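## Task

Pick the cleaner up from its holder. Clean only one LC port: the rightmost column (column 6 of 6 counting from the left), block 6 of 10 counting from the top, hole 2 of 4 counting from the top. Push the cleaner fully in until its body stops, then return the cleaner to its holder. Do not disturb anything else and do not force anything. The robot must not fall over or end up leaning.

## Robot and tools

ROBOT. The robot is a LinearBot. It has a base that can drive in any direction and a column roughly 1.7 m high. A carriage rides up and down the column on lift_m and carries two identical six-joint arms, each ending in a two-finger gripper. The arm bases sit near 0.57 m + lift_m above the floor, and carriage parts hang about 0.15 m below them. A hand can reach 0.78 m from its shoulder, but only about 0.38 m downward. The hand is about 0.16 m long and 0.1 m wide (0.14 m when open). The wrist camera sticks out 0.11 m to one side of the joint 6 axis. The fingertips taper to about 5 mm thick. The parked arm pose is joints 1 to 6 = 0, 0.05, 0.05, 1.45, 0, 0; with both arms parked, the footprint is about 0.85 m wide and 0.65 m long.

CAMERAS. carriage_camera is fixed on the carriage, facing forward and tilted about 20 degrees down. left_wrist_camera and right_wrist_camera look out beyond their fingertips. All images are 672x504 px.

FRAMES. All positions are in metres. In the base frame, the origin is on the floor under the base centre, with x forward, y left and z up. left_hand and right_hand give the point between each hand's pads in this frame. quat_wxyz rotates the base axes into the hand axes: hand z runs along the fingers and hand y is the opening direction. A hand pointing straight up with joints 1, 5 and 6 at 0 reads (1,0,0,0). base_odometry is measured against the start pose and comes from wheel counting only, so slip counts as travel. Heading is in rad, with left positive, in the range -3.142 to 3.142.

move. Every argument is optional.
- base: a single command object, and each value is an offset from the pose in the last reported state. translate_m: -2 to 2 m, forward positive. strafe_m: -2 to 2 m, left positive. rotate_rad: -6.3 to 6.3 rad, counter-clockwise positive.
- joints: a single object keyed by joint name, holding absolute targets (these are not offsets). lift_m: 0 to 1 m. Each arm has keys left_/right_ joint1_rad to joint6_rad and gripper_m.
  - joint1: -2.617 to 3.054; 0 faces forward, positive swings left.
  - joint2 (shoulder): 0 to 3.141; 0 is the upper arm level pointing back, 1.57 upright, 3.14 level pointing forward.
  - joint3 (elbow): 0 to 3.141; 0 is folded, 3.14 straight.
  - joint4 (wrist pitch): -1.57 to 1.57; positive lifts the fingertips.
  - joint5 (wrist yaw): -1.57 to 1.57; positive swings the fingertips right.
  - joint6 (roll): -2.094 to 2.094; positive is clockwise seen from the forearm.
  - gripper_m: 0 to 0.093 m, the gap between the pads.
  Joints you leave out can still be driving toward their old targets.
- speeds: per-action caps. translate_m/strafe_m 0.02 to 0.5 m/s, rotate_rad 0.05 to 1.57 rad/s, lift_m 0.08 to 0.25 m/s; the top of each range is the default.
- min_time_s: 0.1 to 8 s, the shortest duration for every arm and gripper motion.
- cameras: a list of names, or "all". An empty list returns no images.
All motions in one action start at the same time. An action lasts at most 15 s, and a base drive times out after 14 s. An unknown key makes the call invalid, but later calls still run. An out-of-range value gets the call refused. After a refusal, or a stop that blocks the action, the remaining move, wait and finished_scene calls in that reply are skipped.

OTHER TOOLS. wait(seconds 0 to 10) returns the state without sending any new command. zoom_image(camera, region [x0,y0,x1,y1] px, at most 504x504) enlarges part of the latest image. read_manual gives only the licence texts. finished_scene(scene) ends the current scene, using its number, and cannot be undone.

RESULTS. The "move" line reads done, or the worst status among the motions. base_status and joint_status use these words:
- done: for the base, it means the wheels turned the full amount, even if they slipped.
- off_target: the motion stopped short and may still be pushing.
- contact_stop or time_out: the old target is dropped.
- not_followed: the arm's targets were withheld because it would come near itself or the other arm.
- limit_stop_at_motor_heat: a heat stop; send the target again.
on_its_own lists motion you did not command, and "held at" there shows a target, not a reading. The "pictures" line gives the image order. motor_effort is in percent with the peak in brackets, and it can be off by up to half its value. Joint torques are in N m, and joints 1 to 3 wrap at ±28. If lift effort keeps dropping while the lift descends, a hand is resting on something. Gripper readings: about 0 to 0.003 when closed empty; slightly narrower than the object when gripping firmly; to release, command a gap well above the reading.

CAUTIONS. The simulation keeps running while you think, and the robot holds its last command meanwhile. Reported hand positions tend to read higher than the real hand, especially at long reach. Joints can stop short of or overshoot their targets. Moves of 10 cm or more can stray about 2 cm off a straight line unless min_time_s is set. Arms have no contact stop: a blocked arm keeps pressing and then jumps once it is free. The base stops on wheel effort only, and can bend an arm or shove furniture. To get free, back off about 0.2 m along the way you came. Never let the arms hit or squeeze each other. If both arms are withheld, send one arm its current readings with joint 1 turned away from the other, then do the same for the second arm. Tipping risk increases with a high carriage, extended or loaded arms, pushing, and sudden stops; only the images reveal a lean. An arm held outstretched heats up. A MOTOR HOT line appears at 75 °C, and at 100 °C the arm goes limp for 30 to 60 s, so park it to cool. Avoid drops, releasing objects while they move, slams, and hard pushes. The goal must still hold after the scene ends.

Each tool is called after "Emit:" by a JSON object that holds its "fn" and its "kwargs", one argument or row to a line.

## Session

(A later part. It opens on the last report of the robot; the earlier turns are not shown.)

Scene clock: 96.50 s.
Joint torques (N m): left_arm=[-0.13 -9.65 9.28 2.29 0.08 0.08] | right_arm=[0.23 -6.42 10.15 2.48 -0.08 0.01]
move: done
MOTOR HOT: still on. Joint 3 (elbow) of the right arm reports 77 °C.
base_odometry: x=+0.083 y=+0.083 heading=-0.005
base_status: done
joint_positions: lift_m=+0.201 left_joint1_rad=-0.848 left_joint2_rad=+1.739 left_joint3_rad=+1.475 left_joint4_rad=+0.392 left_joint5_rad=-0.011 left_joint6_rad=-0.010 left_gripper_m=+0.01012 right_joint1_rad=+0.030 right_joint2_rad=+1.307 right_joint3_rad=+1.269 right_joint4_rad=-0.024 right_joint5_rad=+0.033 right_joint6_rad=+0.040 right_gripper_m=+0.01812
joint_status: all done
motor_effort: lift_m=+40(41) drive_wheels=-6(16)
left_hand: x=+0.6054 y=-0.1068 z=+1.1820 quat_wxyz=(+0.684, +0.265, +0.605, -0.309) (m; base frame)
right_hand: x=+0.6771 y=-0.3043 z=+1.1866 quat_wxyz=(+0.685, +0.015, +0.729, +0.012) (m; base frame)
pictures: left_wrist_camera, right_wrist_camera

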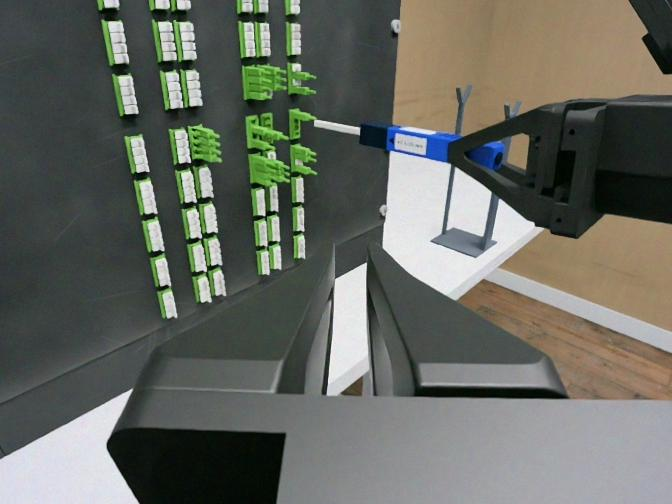

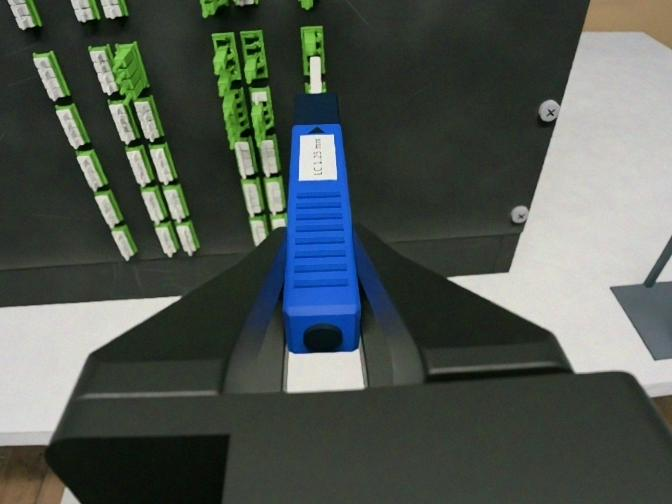

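Emit:
{"fn": "move", "kwargs": {
  "base": {"strafe_m": 0.0013},
  "speeds": {"strafe_m": 0.02},
  "joints": {"lift_m": 0.1995},
  "cameras": []
}}

Emit:
{"fn": "move", "kwargs": {
  "base": {"translate_m": 0.012},
  "speeds": {"translate_m": 0.03},
  "cameras": ["right_wrist_camera", "left_wrist_camera"]
}}

Emit:
{"fn": "zoom_image", "kwargs": {
  "camera": "left_wrist_camera",
  "region": [270, 100, 330, 150]
}}

Emit:
{"fn": "zoom_image", "kwargs": {
  "camera": "right_wrist_camera",
  "region": [295, 25, 335, 65]
}}

Scene clock: 107.47 s.
Joint torques (N m): left_arm=[0.06 -9.91 8.96 2.35 0.12 0.1] | right_arm=[0.25 -6.37 10.14 2.45 -0.06 0.02]
move: done
MOTOR HOT: still on. Joint 3 (elbow) of the right arm reports 78 °C.
base_odometry: x=+0.083 y=+0.084 heading=-0.006
base_status: done
joint_positions: lift_m=+0.200 left_joint1_rad=-0.848 left_joint2_rad=+1.740 left_joint3_rad=+1.476 left_joint4_rad=+0.389 left_joint5_rad=-0.011 left_joint6_rad=-0.010 left_gripper_m=+0.01012 right_joint1_rad=+0.031 right_joint2_rad=+1.307 right_joint3_rad=+1.269 right_joint4_rad=-0.023 right_joint5_rad=+0.033 right_joint6_rad=+0.040 right_gripper_m=+0.01812
joint_status: all done
motor_effort: lift_m=+39(40) drive_wheels=+3(9)
left_hand: x=+0.6057 y=-0.1072 z=+1.1796 quat_wxyz=(+0.683, +0.266, +0.606, -0.309) (m; base frame)
right_hand: x=+0.6771 y=-0.3041 z=+1.1855 quat_wxyz=(+0.685, +0.015, +0.728, +0.012) (m; base frame)
pictures: none
No camera images: "cameras" was empty.

Scene clock: 108.37 s.
Joint torques (N m): left_arm=[-0.03 -9.84 9.13 2.36 0.08 0.09] | right_arm=[0.21 -6.46 10.15 2.44 -0.08 0.02]
move: done
MOTOR HOT: still on. Joint 3 (elbow) of the right arm reports 78 °C.
base_odometry: x=+0.095 y=+0.084 heading=-0.006
base_status: done
joint_positions: lift_m=+0.200 left_joint1_rad=-0.848 left_joint2_rad=+1.741 left_joint3_rad=+1.476 left_joint4_rad=+0.389 left_joint5_rad=-0.010 left_joint6_rad=-0.010 left_gripper_m=+0.01012 right_joint1_rad=+0.031 right_joint2_rad=+1.307 right_joint3_rad=+1.269 right_joint4_rad=-0.022 right_joint5_rad=+0.033 right_joint6_rad=+0.040 right_gripper_m=+0.01812
joint_status: not commanded
motor_effort: lift_m=+39(39) drive_wheels=-4(15)
left_hand: x=+0.6056 y=-0.1075 z=+1.1792 quat_wxyz=(+0.683, +0.266, +0.606, -0.309) (m; base frame)
right_hand: x=+0.6771 y=-0.3041 z=+1.1856 quat_wxyz=(+0.685, +0.015, +0.728, +0.012) (m; base frame)
pictures: left_wrist_camera, right_wrist_camera

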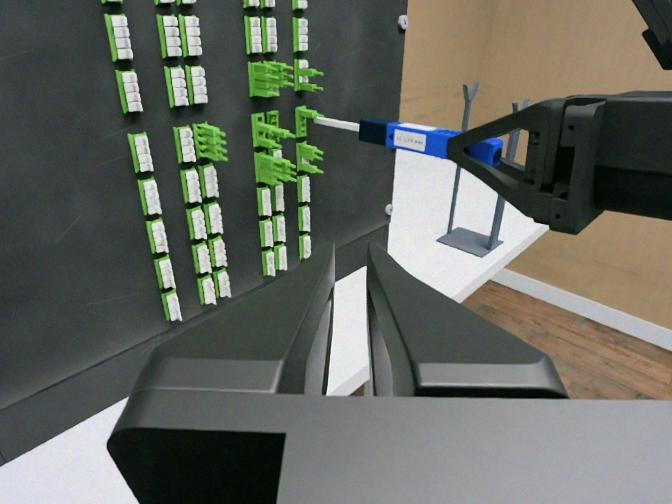

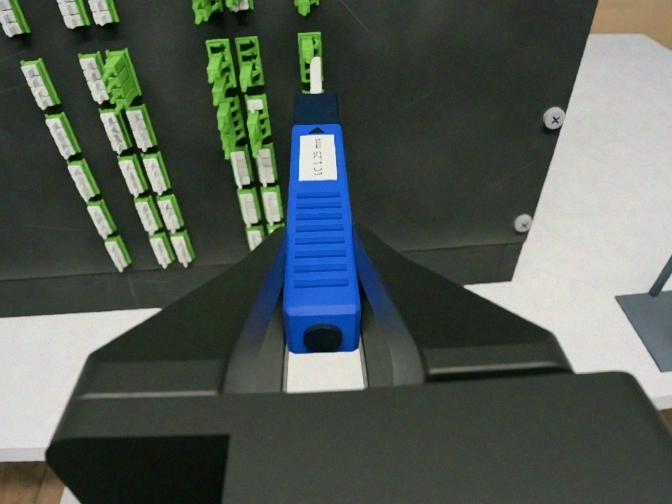

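Scaled by 8.400.

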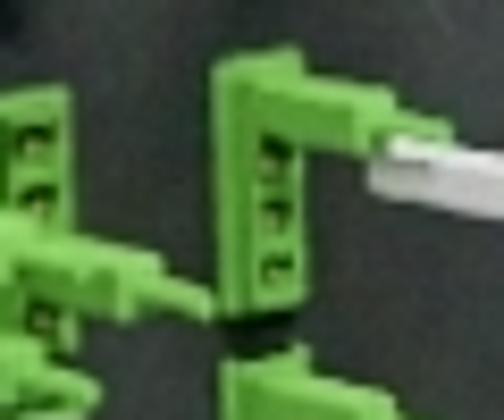

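Scaled by 12.600.

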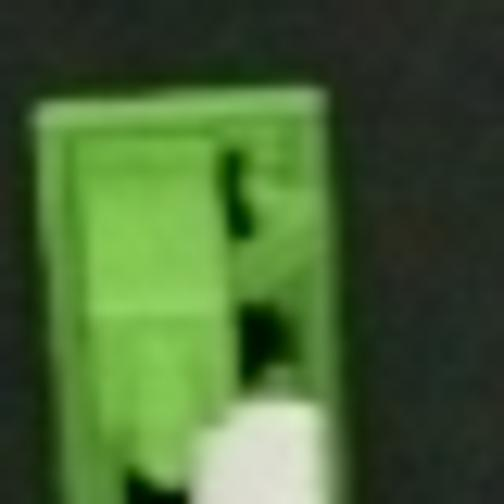

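Emit:
{"fn": "move", "kwargs": {
  "base": {"translate_m": -0.008},
  "speeds": {"translate_m": 0.04},
  "cameras": ["right_wrist_camera"]
}}

Emit:
{"fn": "zoom_image", "kwargs": {
  "camera": "right_wrist_camera",
  "region": [295, 25, 335, 65]
}}

Emit:
{"fn": "move", "kwargs": {
  "base": {"strafe_m": 0.003},
  "speeds": {"strafe_m": 0.02},
  "cameras": ["right_wrist_camera"]
}}

Emit:
{"fn": "zoom_image", "kwargs": {
  "camera": "right_wrist_camera",
  "region": [295, 25, 335, 65]
}}

Scene clock: 119.27 s.
Joint torques (N m): left_arm=[-0.03 -9.81 9.1 2.36 0.07 0.11] | right_arm=[0.21 -6.42 10.17 2.44 -0.07 0.02]
move: done
MOTOR HOT: still on. Joint 3 (elbow) of the right arm reports 78 °C.
base_odometry: x=+0.087 y=+0.084 heading=-0.006
base_status: done
joint_positions: lift_m=+0.200 left_joint1_rad=-0.850 left_joint2_rad=+1.741 left_joint3_rad=+1.476 left_joint4_rad=+0.389 left_joint5_rad=-0.009 left_joint6_rad=-0.010 left_gripper_m=+0.01012 right_joint1_rad=+0.031 right_joint2_rad=+1.307 right_joint3_rad=+1.269 right_joint4_rad=-0.022 right_joint5_rad=+0.033 right_joint6_rad=+0.040 right_gripper_m=+0.01812
joint_status: not commanded
motor_effort: lift_m=+39(39) drive_wheels=+2(16)
left_hand: x=+0.6050 y=-0.1080 z=+1.1792 quat_wxyz=(+0.683, +0.267, +0.606, -0.309) (m; base frame)
right_hand: x=+0.6771 y=-0.3041 z=+1.1856 quat_wxyz=(+0.685, +0.015, +0.728, +0.012) (m; base frame)
pictures: right_wrist_camera

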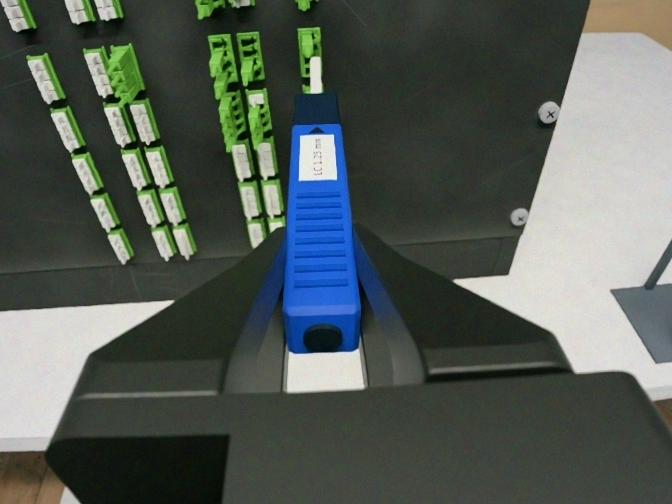

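Scaled by 12.600.

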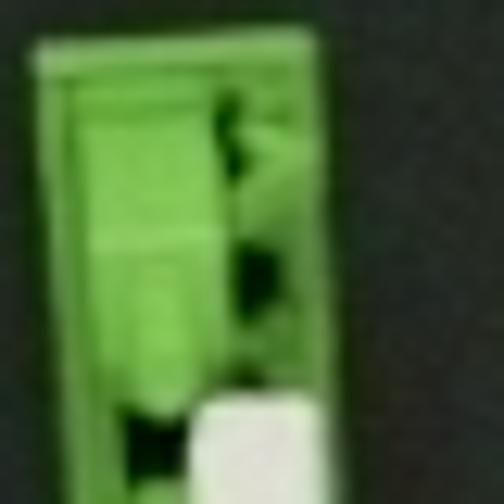

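Scene clock: 119.87 s.
Joint torques (N m): left_arm=[-0.2 -9.92 9.07 2.36 0.08 0.14] | right_arm=[0.2 -6.48 10.15 2.44 -0.06 0.02]
move: done
MOTOR HOT: still on. Joint 3 (elbow) of the right arm reports 78 °C.
base_odometry: x=+0.087 y=+0.087 heading=-0.007
base_status: done
joint_positions: lift_m=+0.200 left_joint1_rad=-0.850 left_joint2_rad=+1.741 left_joint3_rad=+1.476 left_joint4_rad=+0.388 left_joint5_rad=-0.009 left_joint6_rad=-0.010 left_gripper_m=+0.01012 right_joint1_rad=+0.031 right_joint2_rad=+1.307 right_joint3_rad=+1.269 right_joint4_rad=-0.022 right_joint5_rad=+0.032 right_joint6_rad=+0.040 right_gripper_m=+0.01812
joint_status: not commanded
motor_effort: lift_m=+39(39) drive_wheels=+3(9)
left_hand: x=+0.6050 y=-0.1080 z=+1.1791 quat_wxyz=(+0.682, +0.267, +0.606, -0.309) (m; base frame)
right_hand: x=+0.6771 y=-0.3039 z=+1.1856 quat_wxyz=(+0.685, +0.015, +0.728, +0.013) (m; base frame)
pictures: right_wrist_camera

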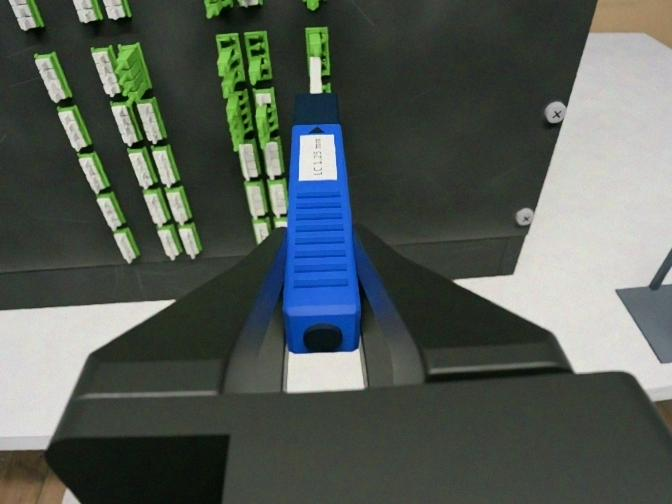

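Scaled by 12.600.

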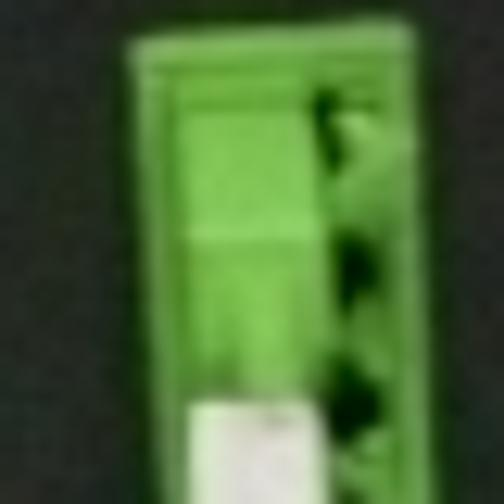

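Emit:
{"fn": "move", "kwargs": {
  "base": {"translate_m": 0.01},
  "speeds": {"translate_m": 0.03},
  "cameras": ["right_wrist_camera", "left_wrist_camera"]
}}

Emit:
{"fn": "zoom_image", "kwargs": {
  "camera": "left_wrist_camera",
  "region": [280, 100, 340, 150]
}}

Emit:
{"fn": "zoom_image", "kwargs": {
  "camera": "right_wrist_camera",
  "region": [295, 25, 335, 65]
}}

Scene clock: 128.37 s.
Joint torques (N m): left_arm=[-0.02 -10.25 9.09 2.33 0.04 0.08] | right_arm=[0.16 -6.43 10.13 2.44 -0.05 0.02]
move: done
MOTOR HOT: still on. Joint 3 (elbow) of the right arm reports 79 °C.
base_odometry: x=+0.097 y=+0.087 heading=-0.007
base_status: done
joint_positions: lift_m=+0.200 left_joint1_rad=-0.849 left_joint2_rad=+1.742 left_joint3_rad=+1.476 left_joint4_rad=+0.388 left_joint5_rad=-0.008 left_joint6_rad=-0.010 left_gripper_m=+0.01012 right_joint1_rad=+0.031 right_joint2_rad=+1.307 right_joint3_rad=+1.269 right_joint4_rad=-0.022 right_joint5_rad=+0.032 right_joint6_rad=+0.040 right_gripper_m=+0.01812
joint_status: not commanded
motor_effort: lift_m=+39(39) drive_wheels=-2(9)
left_hand: x=+0.6054 y=-0.1081 z=+1.1784 quat_wxyz=(+0.682, +0.267, +0.606, -0.309) (m; base frame)
right_hand: x=+0.6771 y=-0.3039 z=+1.1857 quat_wxyz=(+0.686, +0.015, +0.728, +0.013) (m; base frame)
pictures: left_wrist_camera, right_wrist_camera

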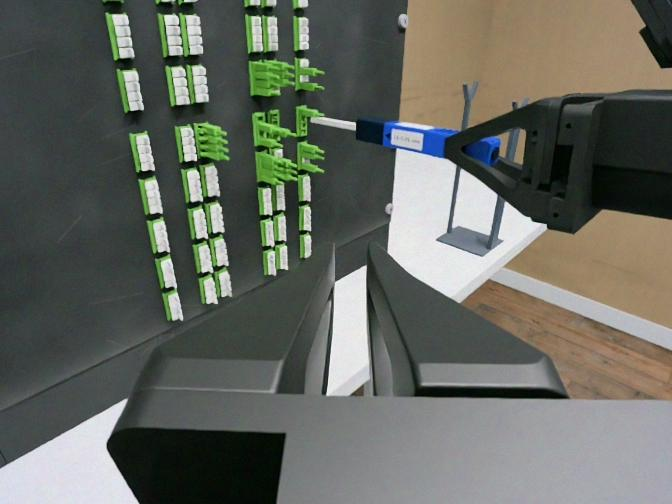

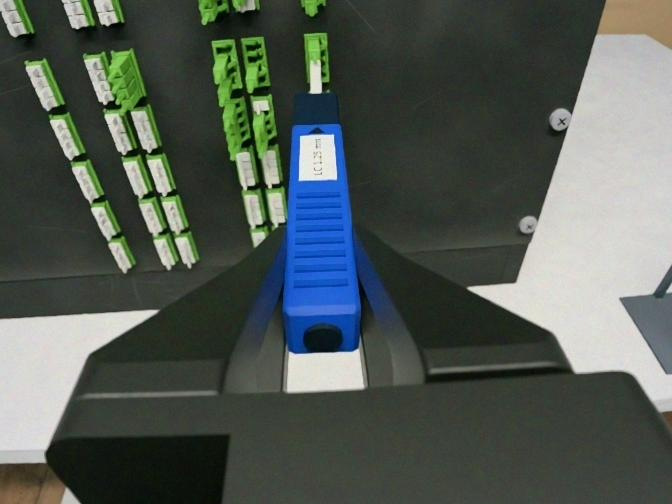

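Scaled by 8.400.

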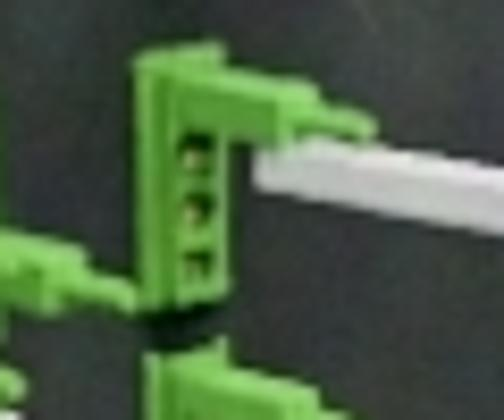

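Scaled by 12.600.

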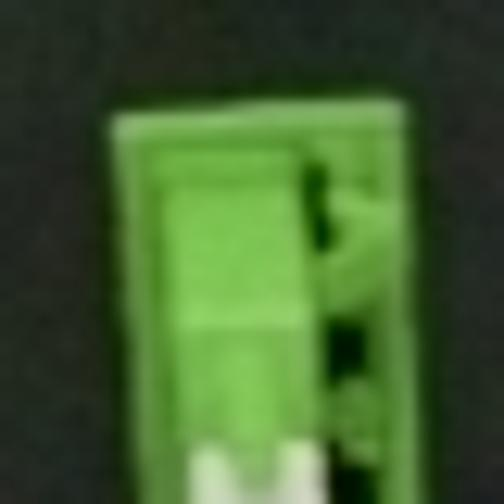

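Emit:
{"fn": "move", "kwargs": {
  "base": {"translate_m": 0.005},
  "speeds": {"translate_m": 0.03},
  "cameras": ["right_wrist_camera", "left_wrist_camera"]
}}

Emit:
{"fn": "zoom_image", "kwargs": {
  "camera": "left_wrist_camera",
  "region": [290, 105, 326, 145]
}}

Emit:
{"fn": "zoom_image", "kwargs": {
  "camera": "right_wrist_camera",
  "region": [295, 30, 335, 70]
}}

Scene clock: 135.17 s.
Joint torques (N m): left_arm=[-0.16 -10.18 9.25 2.39 0.08 0.11] | right_arm=[0.17 -6.46 10.14 2.44 -0.07 0.01]
move: done
MOTOR HOT: still on. Joint 3 (elbow) of the right arm reports 79 °C.
base_odometry: x=+0.102 y=+0.087 heading=-0.006
base_status: done
joint_positions: lift_m=+0.200 left_joint1_rad=-0.848 left_joint2_rad=+1.742 left_joint3_rad=+1.476 left_joint4_rad=+0.388 left_joint5_rad=-0.008 left_joint6_rad=-0.010 left_gripper_m=+0.01012 right_joint1_rad=+0.031 right_joint2_rad=+1.307 right_joint3_rad=+1.269 right_joint4_rad=-0.022 right_joint5_rad=+0.032 right_joint6_rad=+0.040 right_gripper_m=+0.01812
joint_status: not commanded
motor_effort: lift_m=+39(39) drive_wheels=+1(10)
left_hand: x=+0.6058 y=-0.1079 z=+1.1781 quat_wxyz=(+0.682, +0.267, +0.607, -0.309) (m; base frame)
right_hand: x=+0.6771 y=-0.3039 z=+1.1857 quat_wxyz=(+0.686, +0.015, +0.728, +0.013) (m; base frame)
pictures: left_wrist_camera, right_wrist_camera

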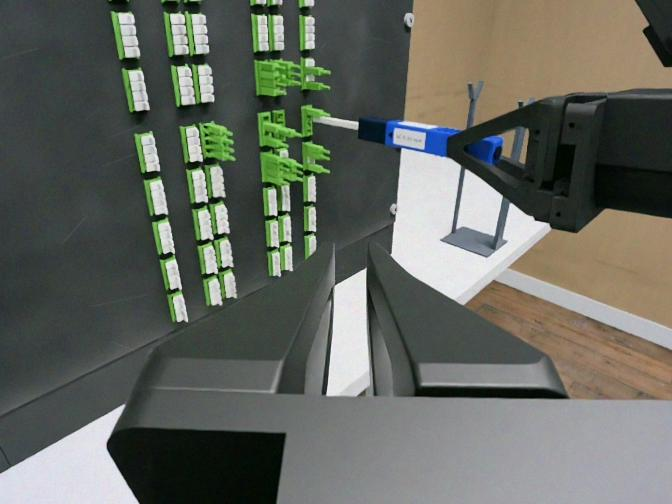

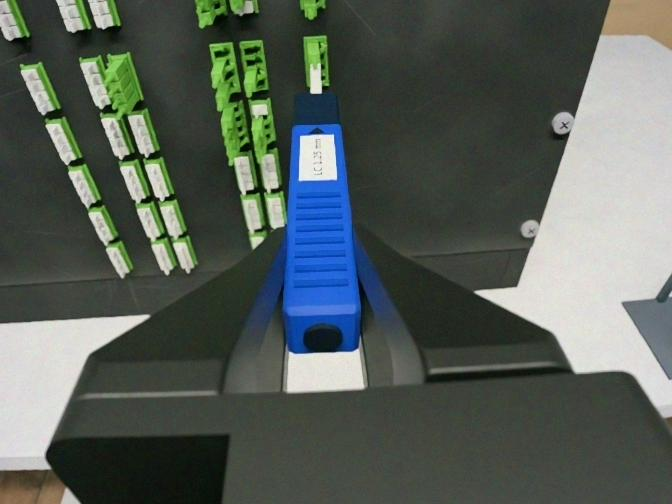

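Scaled by 12.600.

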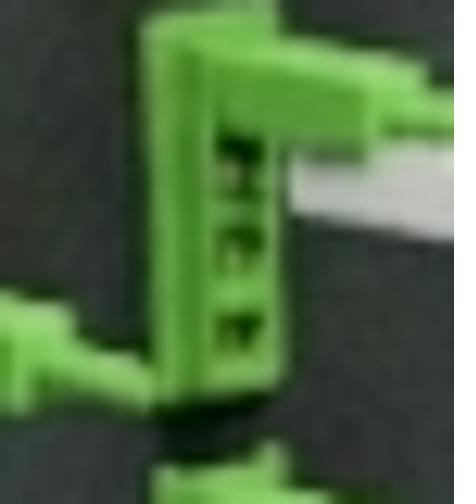

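Scaled by 12.600.

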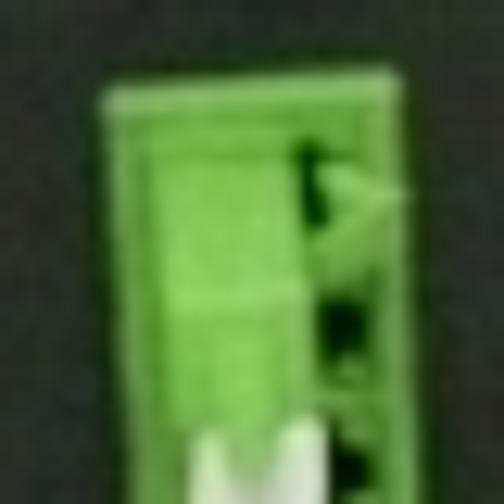

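Emit:
{"fn": "move", "kwargs": {
  "base": {"translate_m": 0.007},
  "joints": {"lift_m": 0.1992},
  "speeds": {"translate_m": 0.02},
  "cameras": ["right_wrist_camera", "left_wrist_camera"]
}}

Emit:
{"fn": "zoom_image", "kwargs": {
  "camera": "left_wrist_camera",
  "region": [290, 105, 326, 145]
}}

Emit:
{"fn": "zoom_image", "kwargs": {
  "camera": "right_wrist_camera",
  "region": [295, 30, 335, 100]
}}

Scene clock: 142.17 s.
Joint torques (N m): left_arm=[-0.1 -10.24 9.24 2.38 0.05 0.1] | right_arm=[0.2 -6.31 10.14 2.47 -0.06 0.02]
move: done
MOTOR HOT: still on. Joint 3 (elbow) of the right arm reports 79 °C.
base_odometry: x=+0.109 y=+0.087 heading=-0.006
base_status: done
joint_positions: lift_m=+0.199 left_joint1_rad=-0.848 left_joint2_rad=+1.742 left_joint3_rad=+1.476 left_joint4_rad=+0.387 left_joint5_rad=-0.008 left_joint6_rad=-0.010 left_gripper_m=+0.01012 right_joint1_rad=+0.031 right_joint2_rad=+1.306 right_joint3_rad=+1.269 right_joint4_rad=-0.025 right_joint5_rad=+0.032 right_joint6_rad=+0.040 right_gripper_m=+0.01812
joint_status: all done
motor_effort: lift_m=+39(39) drive_wheels=+3(13)
left_hand: x=+0.6058 y=-0.1080 z=+1.1777 quat_wxyz=(+0.682, +0.267, +0.607, -0.309) (m; base frame)
right_hand: x=+0.6768 y=-0.3039 z=+1.1853 quat_wxyz=(+0.685, +0.015, +0.728, +0.013) (m; base frame)
pictures: left_wrist_camera, right_wrist_camera

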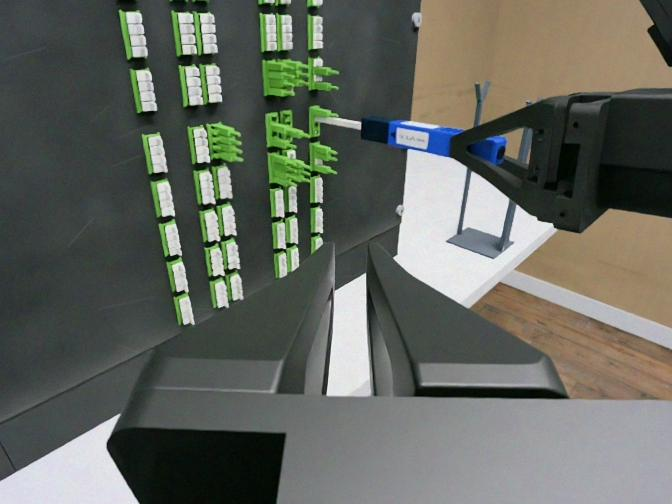

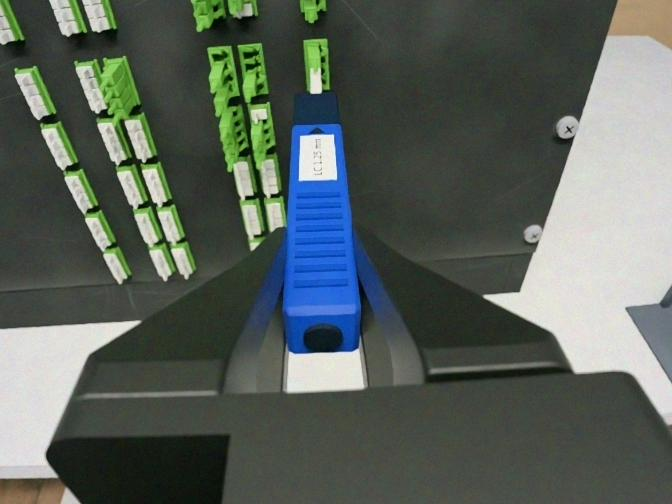

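Scaled by 12.600.

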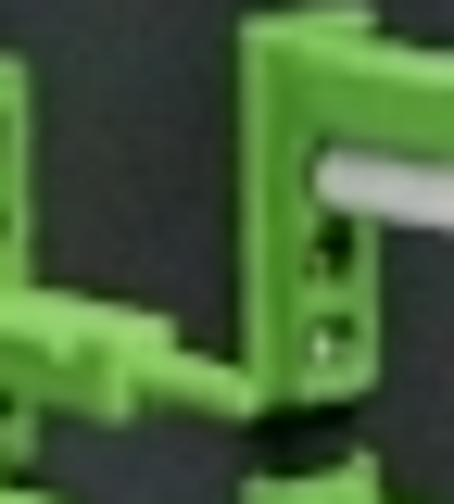

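Scaled by 7.200.

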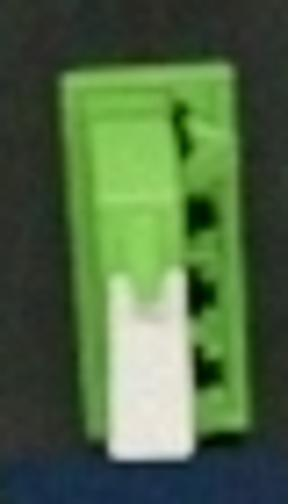

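Emit:
{"fn": "move", "kwargs": {
  "base": {"translate_m": 0.002},
  "speeds": {"translate_m": 0.02},
  "cameras": ["right_wrist_camera", "left_wrist_camera"]
}}

Emit:
{"fn": "zoom_image", "kwargs": {
  "camera": "left_wrist_camera",
  "region": [300, 100, 330, 140]
}}

Emit:
{"fn": "zoom_image", "kwargs": {
  "camera": "right_wrist_camera",
  "region": [295, 30, 335, 100]
}}

Scene clock: 146.73 s.
Joint torques (N m): left_arm=[-0.03 -10.15 9.22 2.33 0.09 0.11] | right_arm=[0.24 -5.89 10.14 2.52 -0.06 0.01]
move: done
MOTOR HOT: still on. Joint 3 (elbow) of the right arm reports 80 °C.
base_odometry: x=+0.111 y=+0.087 heading=-0.006
base_status: done
joint_positions: lift_m=+0.199 left_joint1_rad=-0.848 left_joint2_rad=+1.743 left_joint3_rad=+1.476 left_joint4_rad=+0.388 left_joint5_rad=-0.008 left_joint6_rad=-0.010 left_gripper_m=+0.01012 right_joint1_rad=+0.031 right_joint2_rad=+1.302 right_joint3_rad=+1.269 right_joint4_rad=-0.030 right_joint5_rad=+0.032 right_joint6_rad=+0.040 right_gripper_m=+0.01812
joint_status: not commanded
motor_effort: lift_m=+39(39) drive_wheels=+3(12)
left_hand: x=+0.6060 y=-0.1082 z=+1.1772 quat_wxyz=(+0.682, +0.267, +0.607, -0.309) (m; base frame)
right_hand: x=+0.6755 y=-0.3040 z=+1.1856 quat_wxyz=(+0.684, +0.015, +0.729, +0.013) (m; base frame)
pictures: left_wrist_camera, right_wrist_camera

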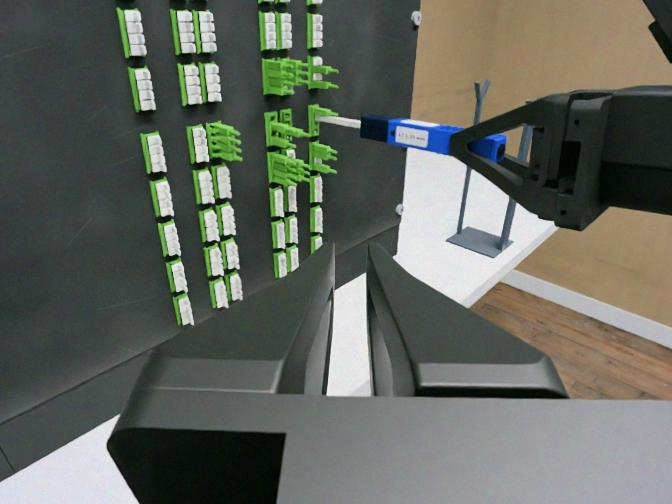

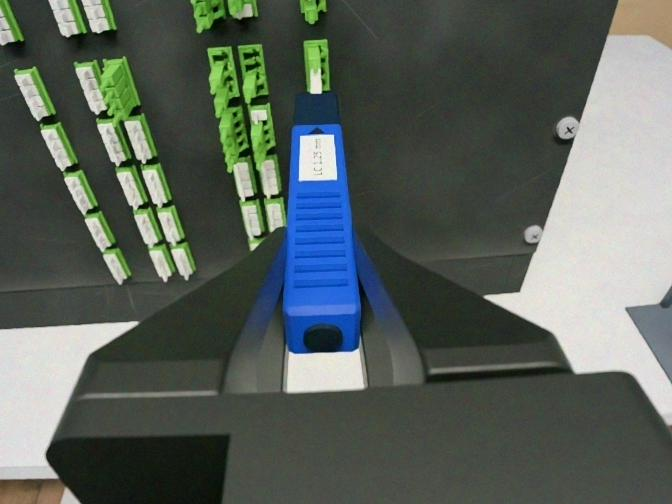

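Scaled by 12.600.

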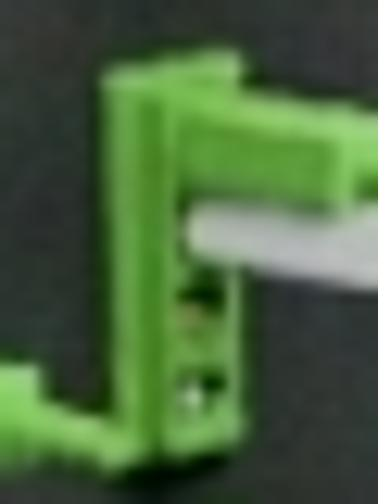

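Scaled by 7.200.

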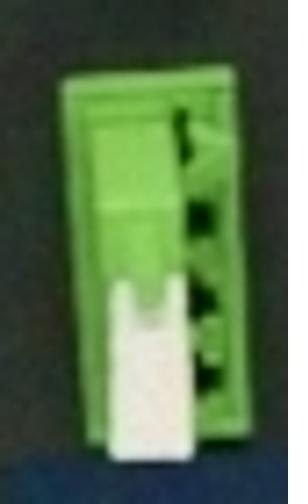

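Emit:
{"fn": "move", "kwargs": {
  "base": {"translate_m": -0.005},
  "speeds": {"translate_m": 0.03},
  "cameras": []
}}

Emit:
{"fn": "move", "kwargs": {
  "joints": {"lift_m": 0.1983, "right_joint5_rad": 0.0415},
  "cameras": []
}}

Emit:
{"fn": "wait", "kwargs": {
  "seconds": 0.3,
  "cameras": ["right_wrist_camera", "left_wrist_camera"]
}}

Emit:
{"fn": "zoom_image", "kwargs": {
  "camera": "left_wrist_camera",
  "region": [300, 100, 330, 140]
}}

Emit:
{"fn": "zoom_image", "kwargs": {
  "camera": "right_wrist_camera",
  "region": [295, 30, 335, 100]
}}

Scene clock: 173.20 s.
Joint torques (N m): left_arm=[0.18 -10.22 9.1 2.37 0.09 0.08] | right_arm=[0.18 -5.9 10.11 2.52 -0.05 0.02]
move: done
MOTOR HOT: still on. Joint 3 (elbow) of the right arm reports 81 °C.
base_odometry: x=+0.106 y=+0.087 heading=-0.005
base_status: done
joint_positions: lift_m=+0.199 left_joint1_rad=-0.850 left_joint2_rad=+1.743 left_joint3_rad=+1.476 left_joint4_rad=+0.388 left_joint5_rad=-0.007 left_joint6_rad=-0.010 left_gripper_m=+0.01012 right_joint1_rad=+0.031 right_joint2_rad=+1.302 right_joint3_rad=+1.269 right_joint4_rad=-0.029 right_joint5_rad=+0.032 right_joint6_rad=+0.040 right_gripper_m=+0.01812
joint_status: not commanded
motor_effort: lift_m=+39(39) drive_wheels=+1(15)
left_hand: x=+0.6049 y=-0.1091 z=+1.1772 quat_wxyz=(+0.681, +0.268, +0.607, -0.310) (m; base frame)
right_hand: x=+0.6755 y=-0.3040 z=+1.1859 quat_wxyz=(+0.685, +0.015, +0.728, +0.013) (m; base frame)
pictures: none
No camera images: "cameras" was empty.

Scene clock: 173.50 s.
Joint torques (N m): left_arm=[0.06 -10.4 9.03 2.35 0.06 0.11] | right_arm=[0.16 -6.01 10.18 2.49 0.02 0.01]
move: done
MOTOR HOT: still on. Joint 3 (elbow) of the right arm reports 81 °C.
base_odometry: x=+0.106 y=+0.087 heading=-0.005
base_status: not commanded
joint_positions: lift_m=+0.198 left_joint1_rad=-0.850 left_joint2_rad=+1.744 left_joint3_rad=+1.476 left_joint4_rad=+0.386 left_joint5_rad=-0.007 left_joint6_rad=-0.010 left_gripper_m=+0.01012 right_joint1_rad=+0.031 right_joint2_rad=+1.303 right_joint3_rad=+1.269 right_joint4_rad=-0.028 right_joint5_rad=+0.033 right_joint6_rad=+0.040 right_gripper_m=+0.01812
joint_status: all done
motor_effort: lift_m=+40(41) drive_wheels=+1(1)
left_hand: x=+0.6050 y=-0.1092 z=+1.1759 quat_wxyz=(+0.681, +0.268, +0.607, -0.310) (m; base frame)
right_hand: x=+0.6757 y=-0.3041 z=+1.1848 quat_wxyz=(+0.685, +0.015, +0.728, +0.012) (m; base frame)
pictures: none
No camera images: "cameras" was empty.

Scene clock: 173.80 s.
Joint torques (N m): left_arm=[0.09 -10.21 9.22 2.34 0.07 0.09] | right_arm=[0.17 -5.9 10.13 2.51 0.04 0.02]
MOTOR HOT: still on. Joint 3 (elbow) of the right arm reports 81 °C.
base_odometry: x=+0.106 y=+0.087 heading=-0.005
base_status: not commanded
joint_positions: lift_m=+0.198 left_joint1_rad=-0.850 left_joint2_rad=+1.744 left_joint3_rad=+1.476 left_joint4_rad=+0.386 left_joint5_rad=-0.007 left_joint6_rad=-0.010 left_gripper_m=+0.01012 right_joint1_rad=+0.031 right_joint2_rad=+1.303 right_joint3_rad=+1.269 right_joint4_rad=-0.028 right_joint5_rad=+0.033 right_joint6_rad=+0.040 right_gripper_m=+0.01812
joint_status: all done
motor_effort: lift_m=+40(41) drive_wheels=+1(1)
left_hand: x=+0.6050 y=-0.1092 z=+1.1759 quat_wxyz=(+0.681, +0.268, +0.607, -0.310) (m; base frame)
right_hand: x=+0.6757 y=-0.3041 z=+1.1848 quat_wxyz=(+0.685, +0.015, +0.728, +0.012) (m; base frame)
wait: 0.30 s; at rest by 0.27 s
pictures: left_wrist_camera, right_wrist_camera

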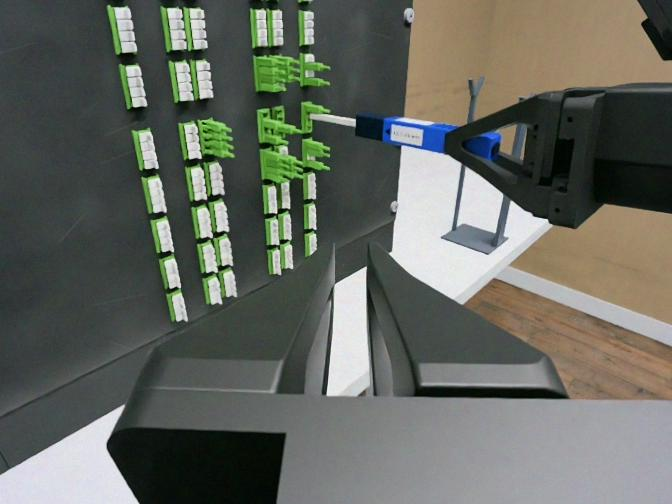

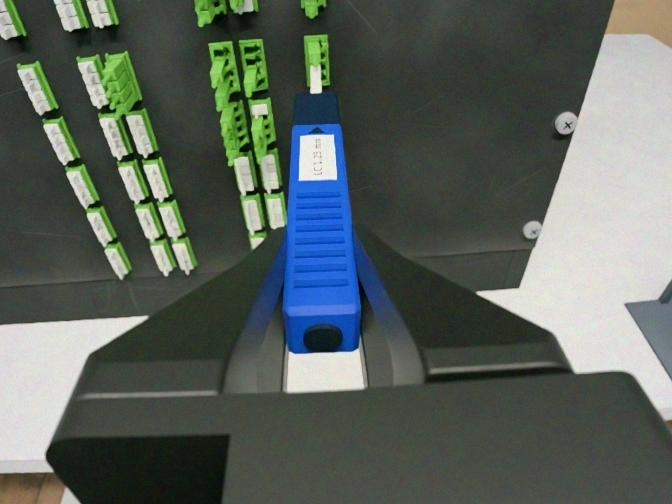

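Scaled by 12.600.

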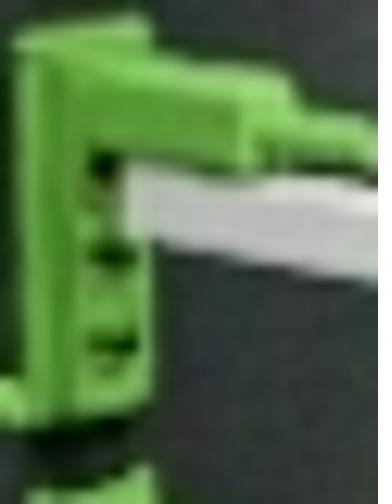

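Scaled by 7.200.

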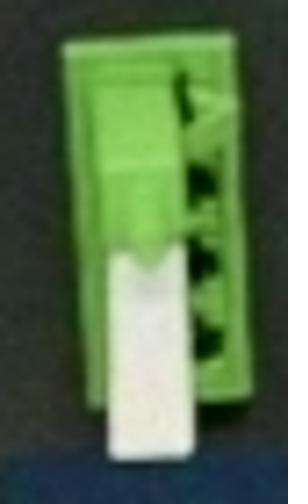

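Emit:
{"fn": "move", "kwargs": {
  "base": {"translate_m": 0.007},
  "speeds": {"translate_m": 0.02},
  "cameras": ["right_wrist_camera", "left_wrist_camera"]
}}

Emit:
{"fn": "zoom_image", "kwargs": {
  "camera": "left_wrist_camera",
  "region": [300, 100, 330, 140]
}}

Emit:
{"fn": "zoom_image", "kwargs": {
  "camera": "right_wrist_camera",
  "region": [295, 30, 335, 100]
}}

Scene clock: 183.17 s.
Joint torques (N m): left_arm=[0.21 -10.3 9.21 2.38 0.07 0.11] | right_arm=[0.25 -6 10.15 2.5 0.05 0.02]
move: done
MOTOR HOT: still on. Joint 3 (elbow) of the right arm reports 81 °C.
base_odometry: x=+0.113 y=+0.088 heading=-0.005
base_status: done
joint_positions: lift_m=+0.198 left_joint1_rad=-0.850 left_joint2_rad=+1.744 left_joint3_rad=+1.476 left_joint4_rad=+0.387 left_joint5_rad=-0.007 left_joint6_rad=-0.010 left_gripper_m=+0.01012 right_joint1_rad=+0.031 right_joint2_rad=+1.303 right_joint3_rad=+1.269 right_joint4_rad=-0.027 right_joint5_rad=+0.033 right_joint6_rad=+0.040 right_gripper_m=+0.01812
joint_status: not commanded
motor_effort: lift_m=+39(40) drive_wheels=-4(10)
left_hand: x=+0.6052 y=-0.1091 z=+1.1761 quat_wxyz=(+0.681, +0.268, +0.607, -0.310) (m; base frame)
right_hand: x=+0.6757 y=-0.3042 z=+1.1851 quat_wxyz=(+0.685, +0.015, +0.728, +0.012) (m; base frame)
pictures: left_wrist_camera, right_wrist_camera

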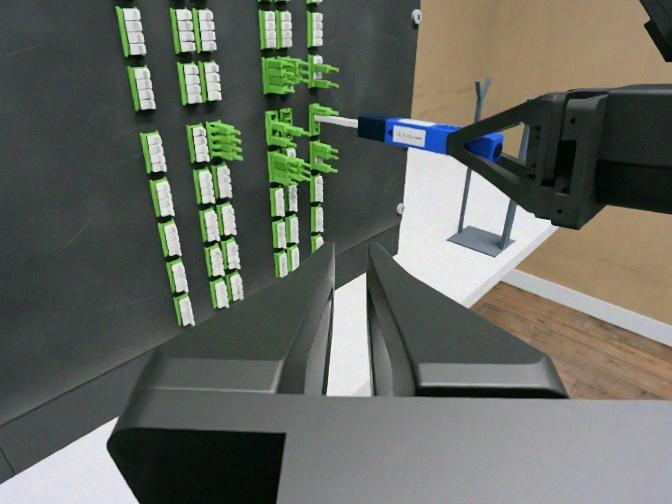

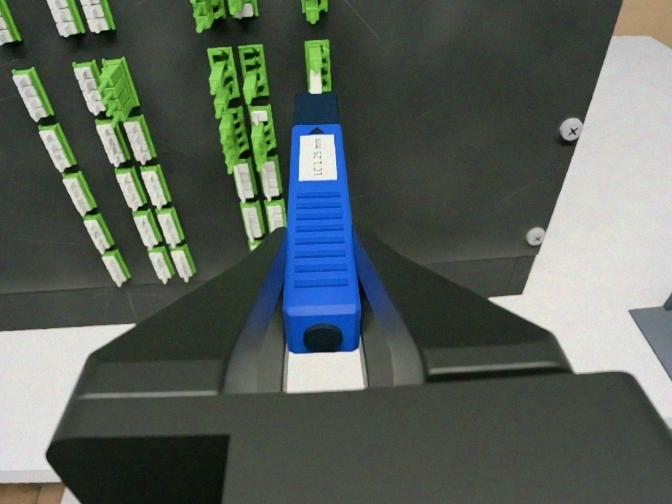

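Scaled by 12.600.

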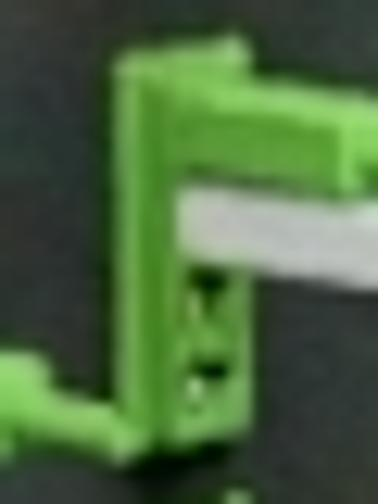

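Scaled by 7.200.

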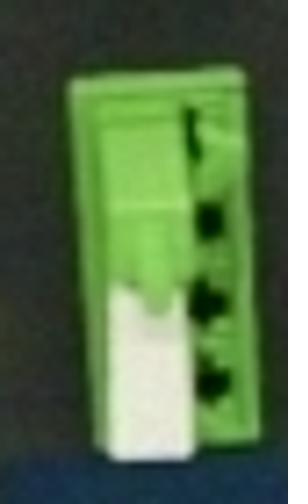

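Emit:
{"fn": "move", "kwargs": {
  "base": {"translate_m": 0.004},
  "speeds": {"translate_m": 0.02},
  "cameras": ["right_wrist_camera", "left_wrist_camera"]
}}

Emit:
{"fn": "zoom_image", "kwargs": {
  "camera": "left_wrist_camera",
  "region": [300, 100, 330, 140]
}}

Emit:
{"fn": "zoom_image", "kwargs": {
  "camera": "right_wrist_camera",
  "region": [295, 30, 335, 100]
}}

Scene clock: 189.03 s.
Joint torques (N m): left_arm=[0.21 -10.35 9.17 2.46 0.09 0.12] | right_arm=[0.18 -5.97 10.13 2.5 0.03 0.02]
move: done
MOTOR HOT: still on. Joint 3 (elbow) of the right arm reports 81 °C.
base_odometry: x=+0.117 y=+0.088 heading=-0.005
base_status: done
joint_positions: lift_m=+0.198 left_joint1_rad=-0.850 left_joint2_rad=+1.744 left_joint3_rad=+1.476 left_joint4_rad=+0.387 left_joint5_rad=-0.007 left_joint6_rad=-0.010 left_gripper_m=+0.01012 right_joint1_rad=+0.031 right_joint2_rad=+1.303 right_joint3_rad=+1.269 right_joint4_rad=-0.027 right_joint5_rad=+0.034 right_joint6_rad=+0.040 right_gripper_m=+0.01812
joint_status: not commanded
motor_effort: lift_m=+39(40) drive_wheels=-5(14)
left_hand: x=+0.6052 y=-0.1091 z=+1.1761 quat_wxyz=(+0.681, +0.268, +0.607, -0.310) (m; base frame)
right_hand: x=+0.6757 y=-0.3042 z=+1.1851 quat_wxyz=(+0.685, +0.015, +0.728, +0.012) (m; base frame)
pictures: left_wrist_camera, right_wrist_camera

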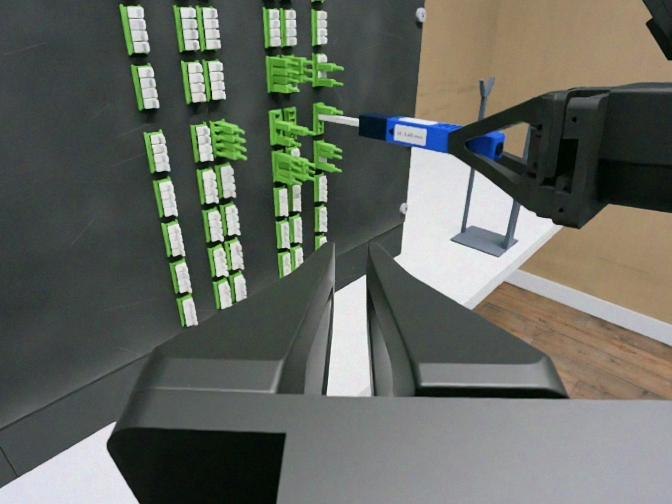

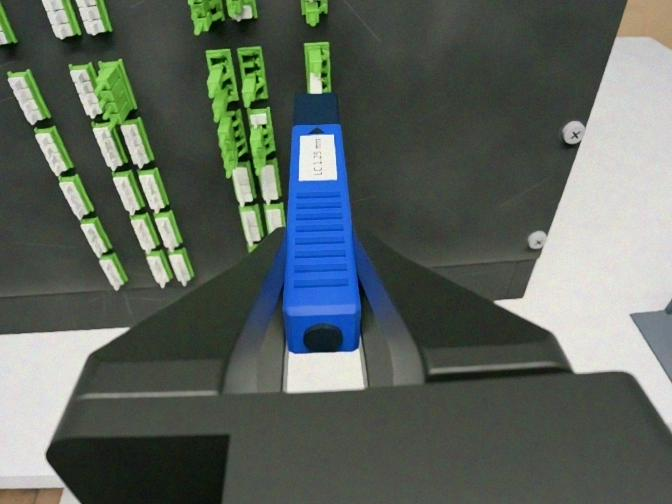

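Scaled by 12.600.

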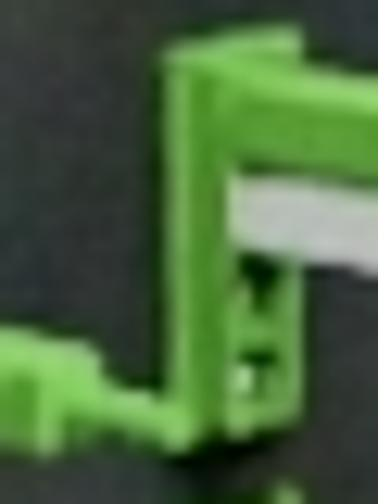

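Scaled by 7.200.

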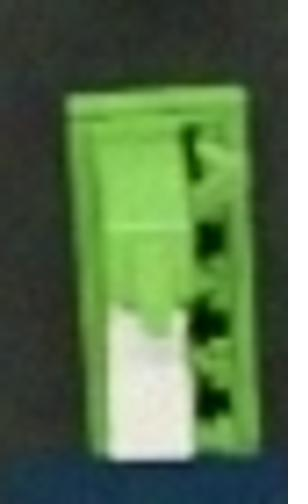

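Emit:
{"fn": "move", "kwargs": {
  "base": {"translate_m": 0.007},
  "speeds": {"translate_m": 0.02},
  "cameras": ["right_wrist_camera", "left_wrist_camera"]
}}

Emit:
{"fn": "zoom_image", "kwargs": {
  "camera": "left_wrist_camera",
  "region": [300, 90, 380, 150]
}}

Emit:
{"fn": "zoom_image", "kwargs": {
  "camera": "right_wrist_camera",
  "region": [295, 30, 335, 100]
}}

Scene clock: 192.63 s.
Joint torques (N m): left_arm=[-0.01 -10.26 8.96 2.36 0.08 0.08] | right_arm=[0.18 -5.94 10.14 2.52 0.02 0.02]
move: done
MOTOR HOT: still on. Joint 3 (elbow) of the right arm reports 81 °C.
base_odometry: x=+0.124 y=+0.088 heading=-0.004
base_status: done
joint_positions: lift_m=+0.198 left_joint1_rad=-0.850 left_joint2_rad=+1.744 left_joint3_rad=+1.476 left_joint4_rad=+0.388 left_joint5_rad=-0.007 left_joint6_rad=-0.010 left_gripper_m=+0.01012 right_joint1_rad=+0.031 right_joint2_rad=+1.303 right_joint3_rad=+1.269 right_joint4_rad=-0.031 right_joint5_rad=+0.035 right_joint6_rad=+0.040 right_gripper_m=+0.01812
joint_status: not commanded
motor_effort: lift_m=+39(40) drive_wheels=+4(13)
left_hand: x=+0.6052 y=-0.1091 z=+1.1762 quat_wxyz=(+0.681, +0.268, +0.607, -0.310) (m; base frame)
right_hand: x=+0.6757 y=-0.3045 z=+1.1843 quat_wxyz=(+0.684, +0.016, +0.729, +0.012) (m; base frame)
pictures: left_wrist_camera, right_wrist_camera

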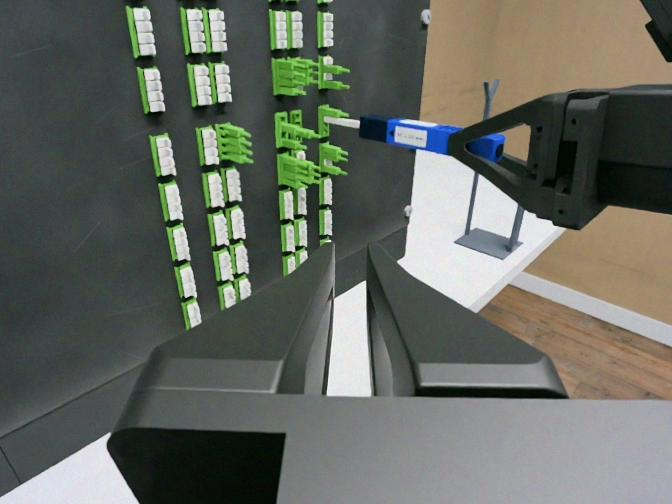

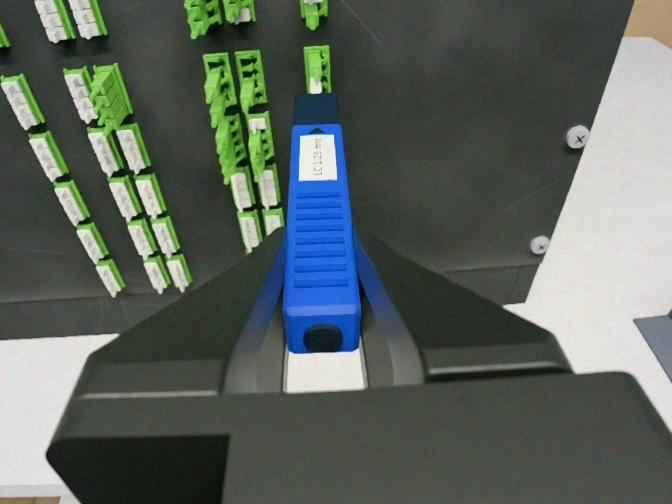

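Scaled by 6.300.

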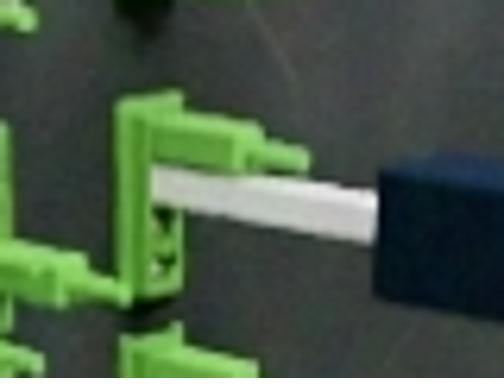

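Scaled by 7.200.

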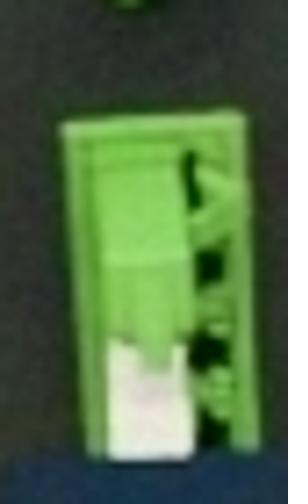

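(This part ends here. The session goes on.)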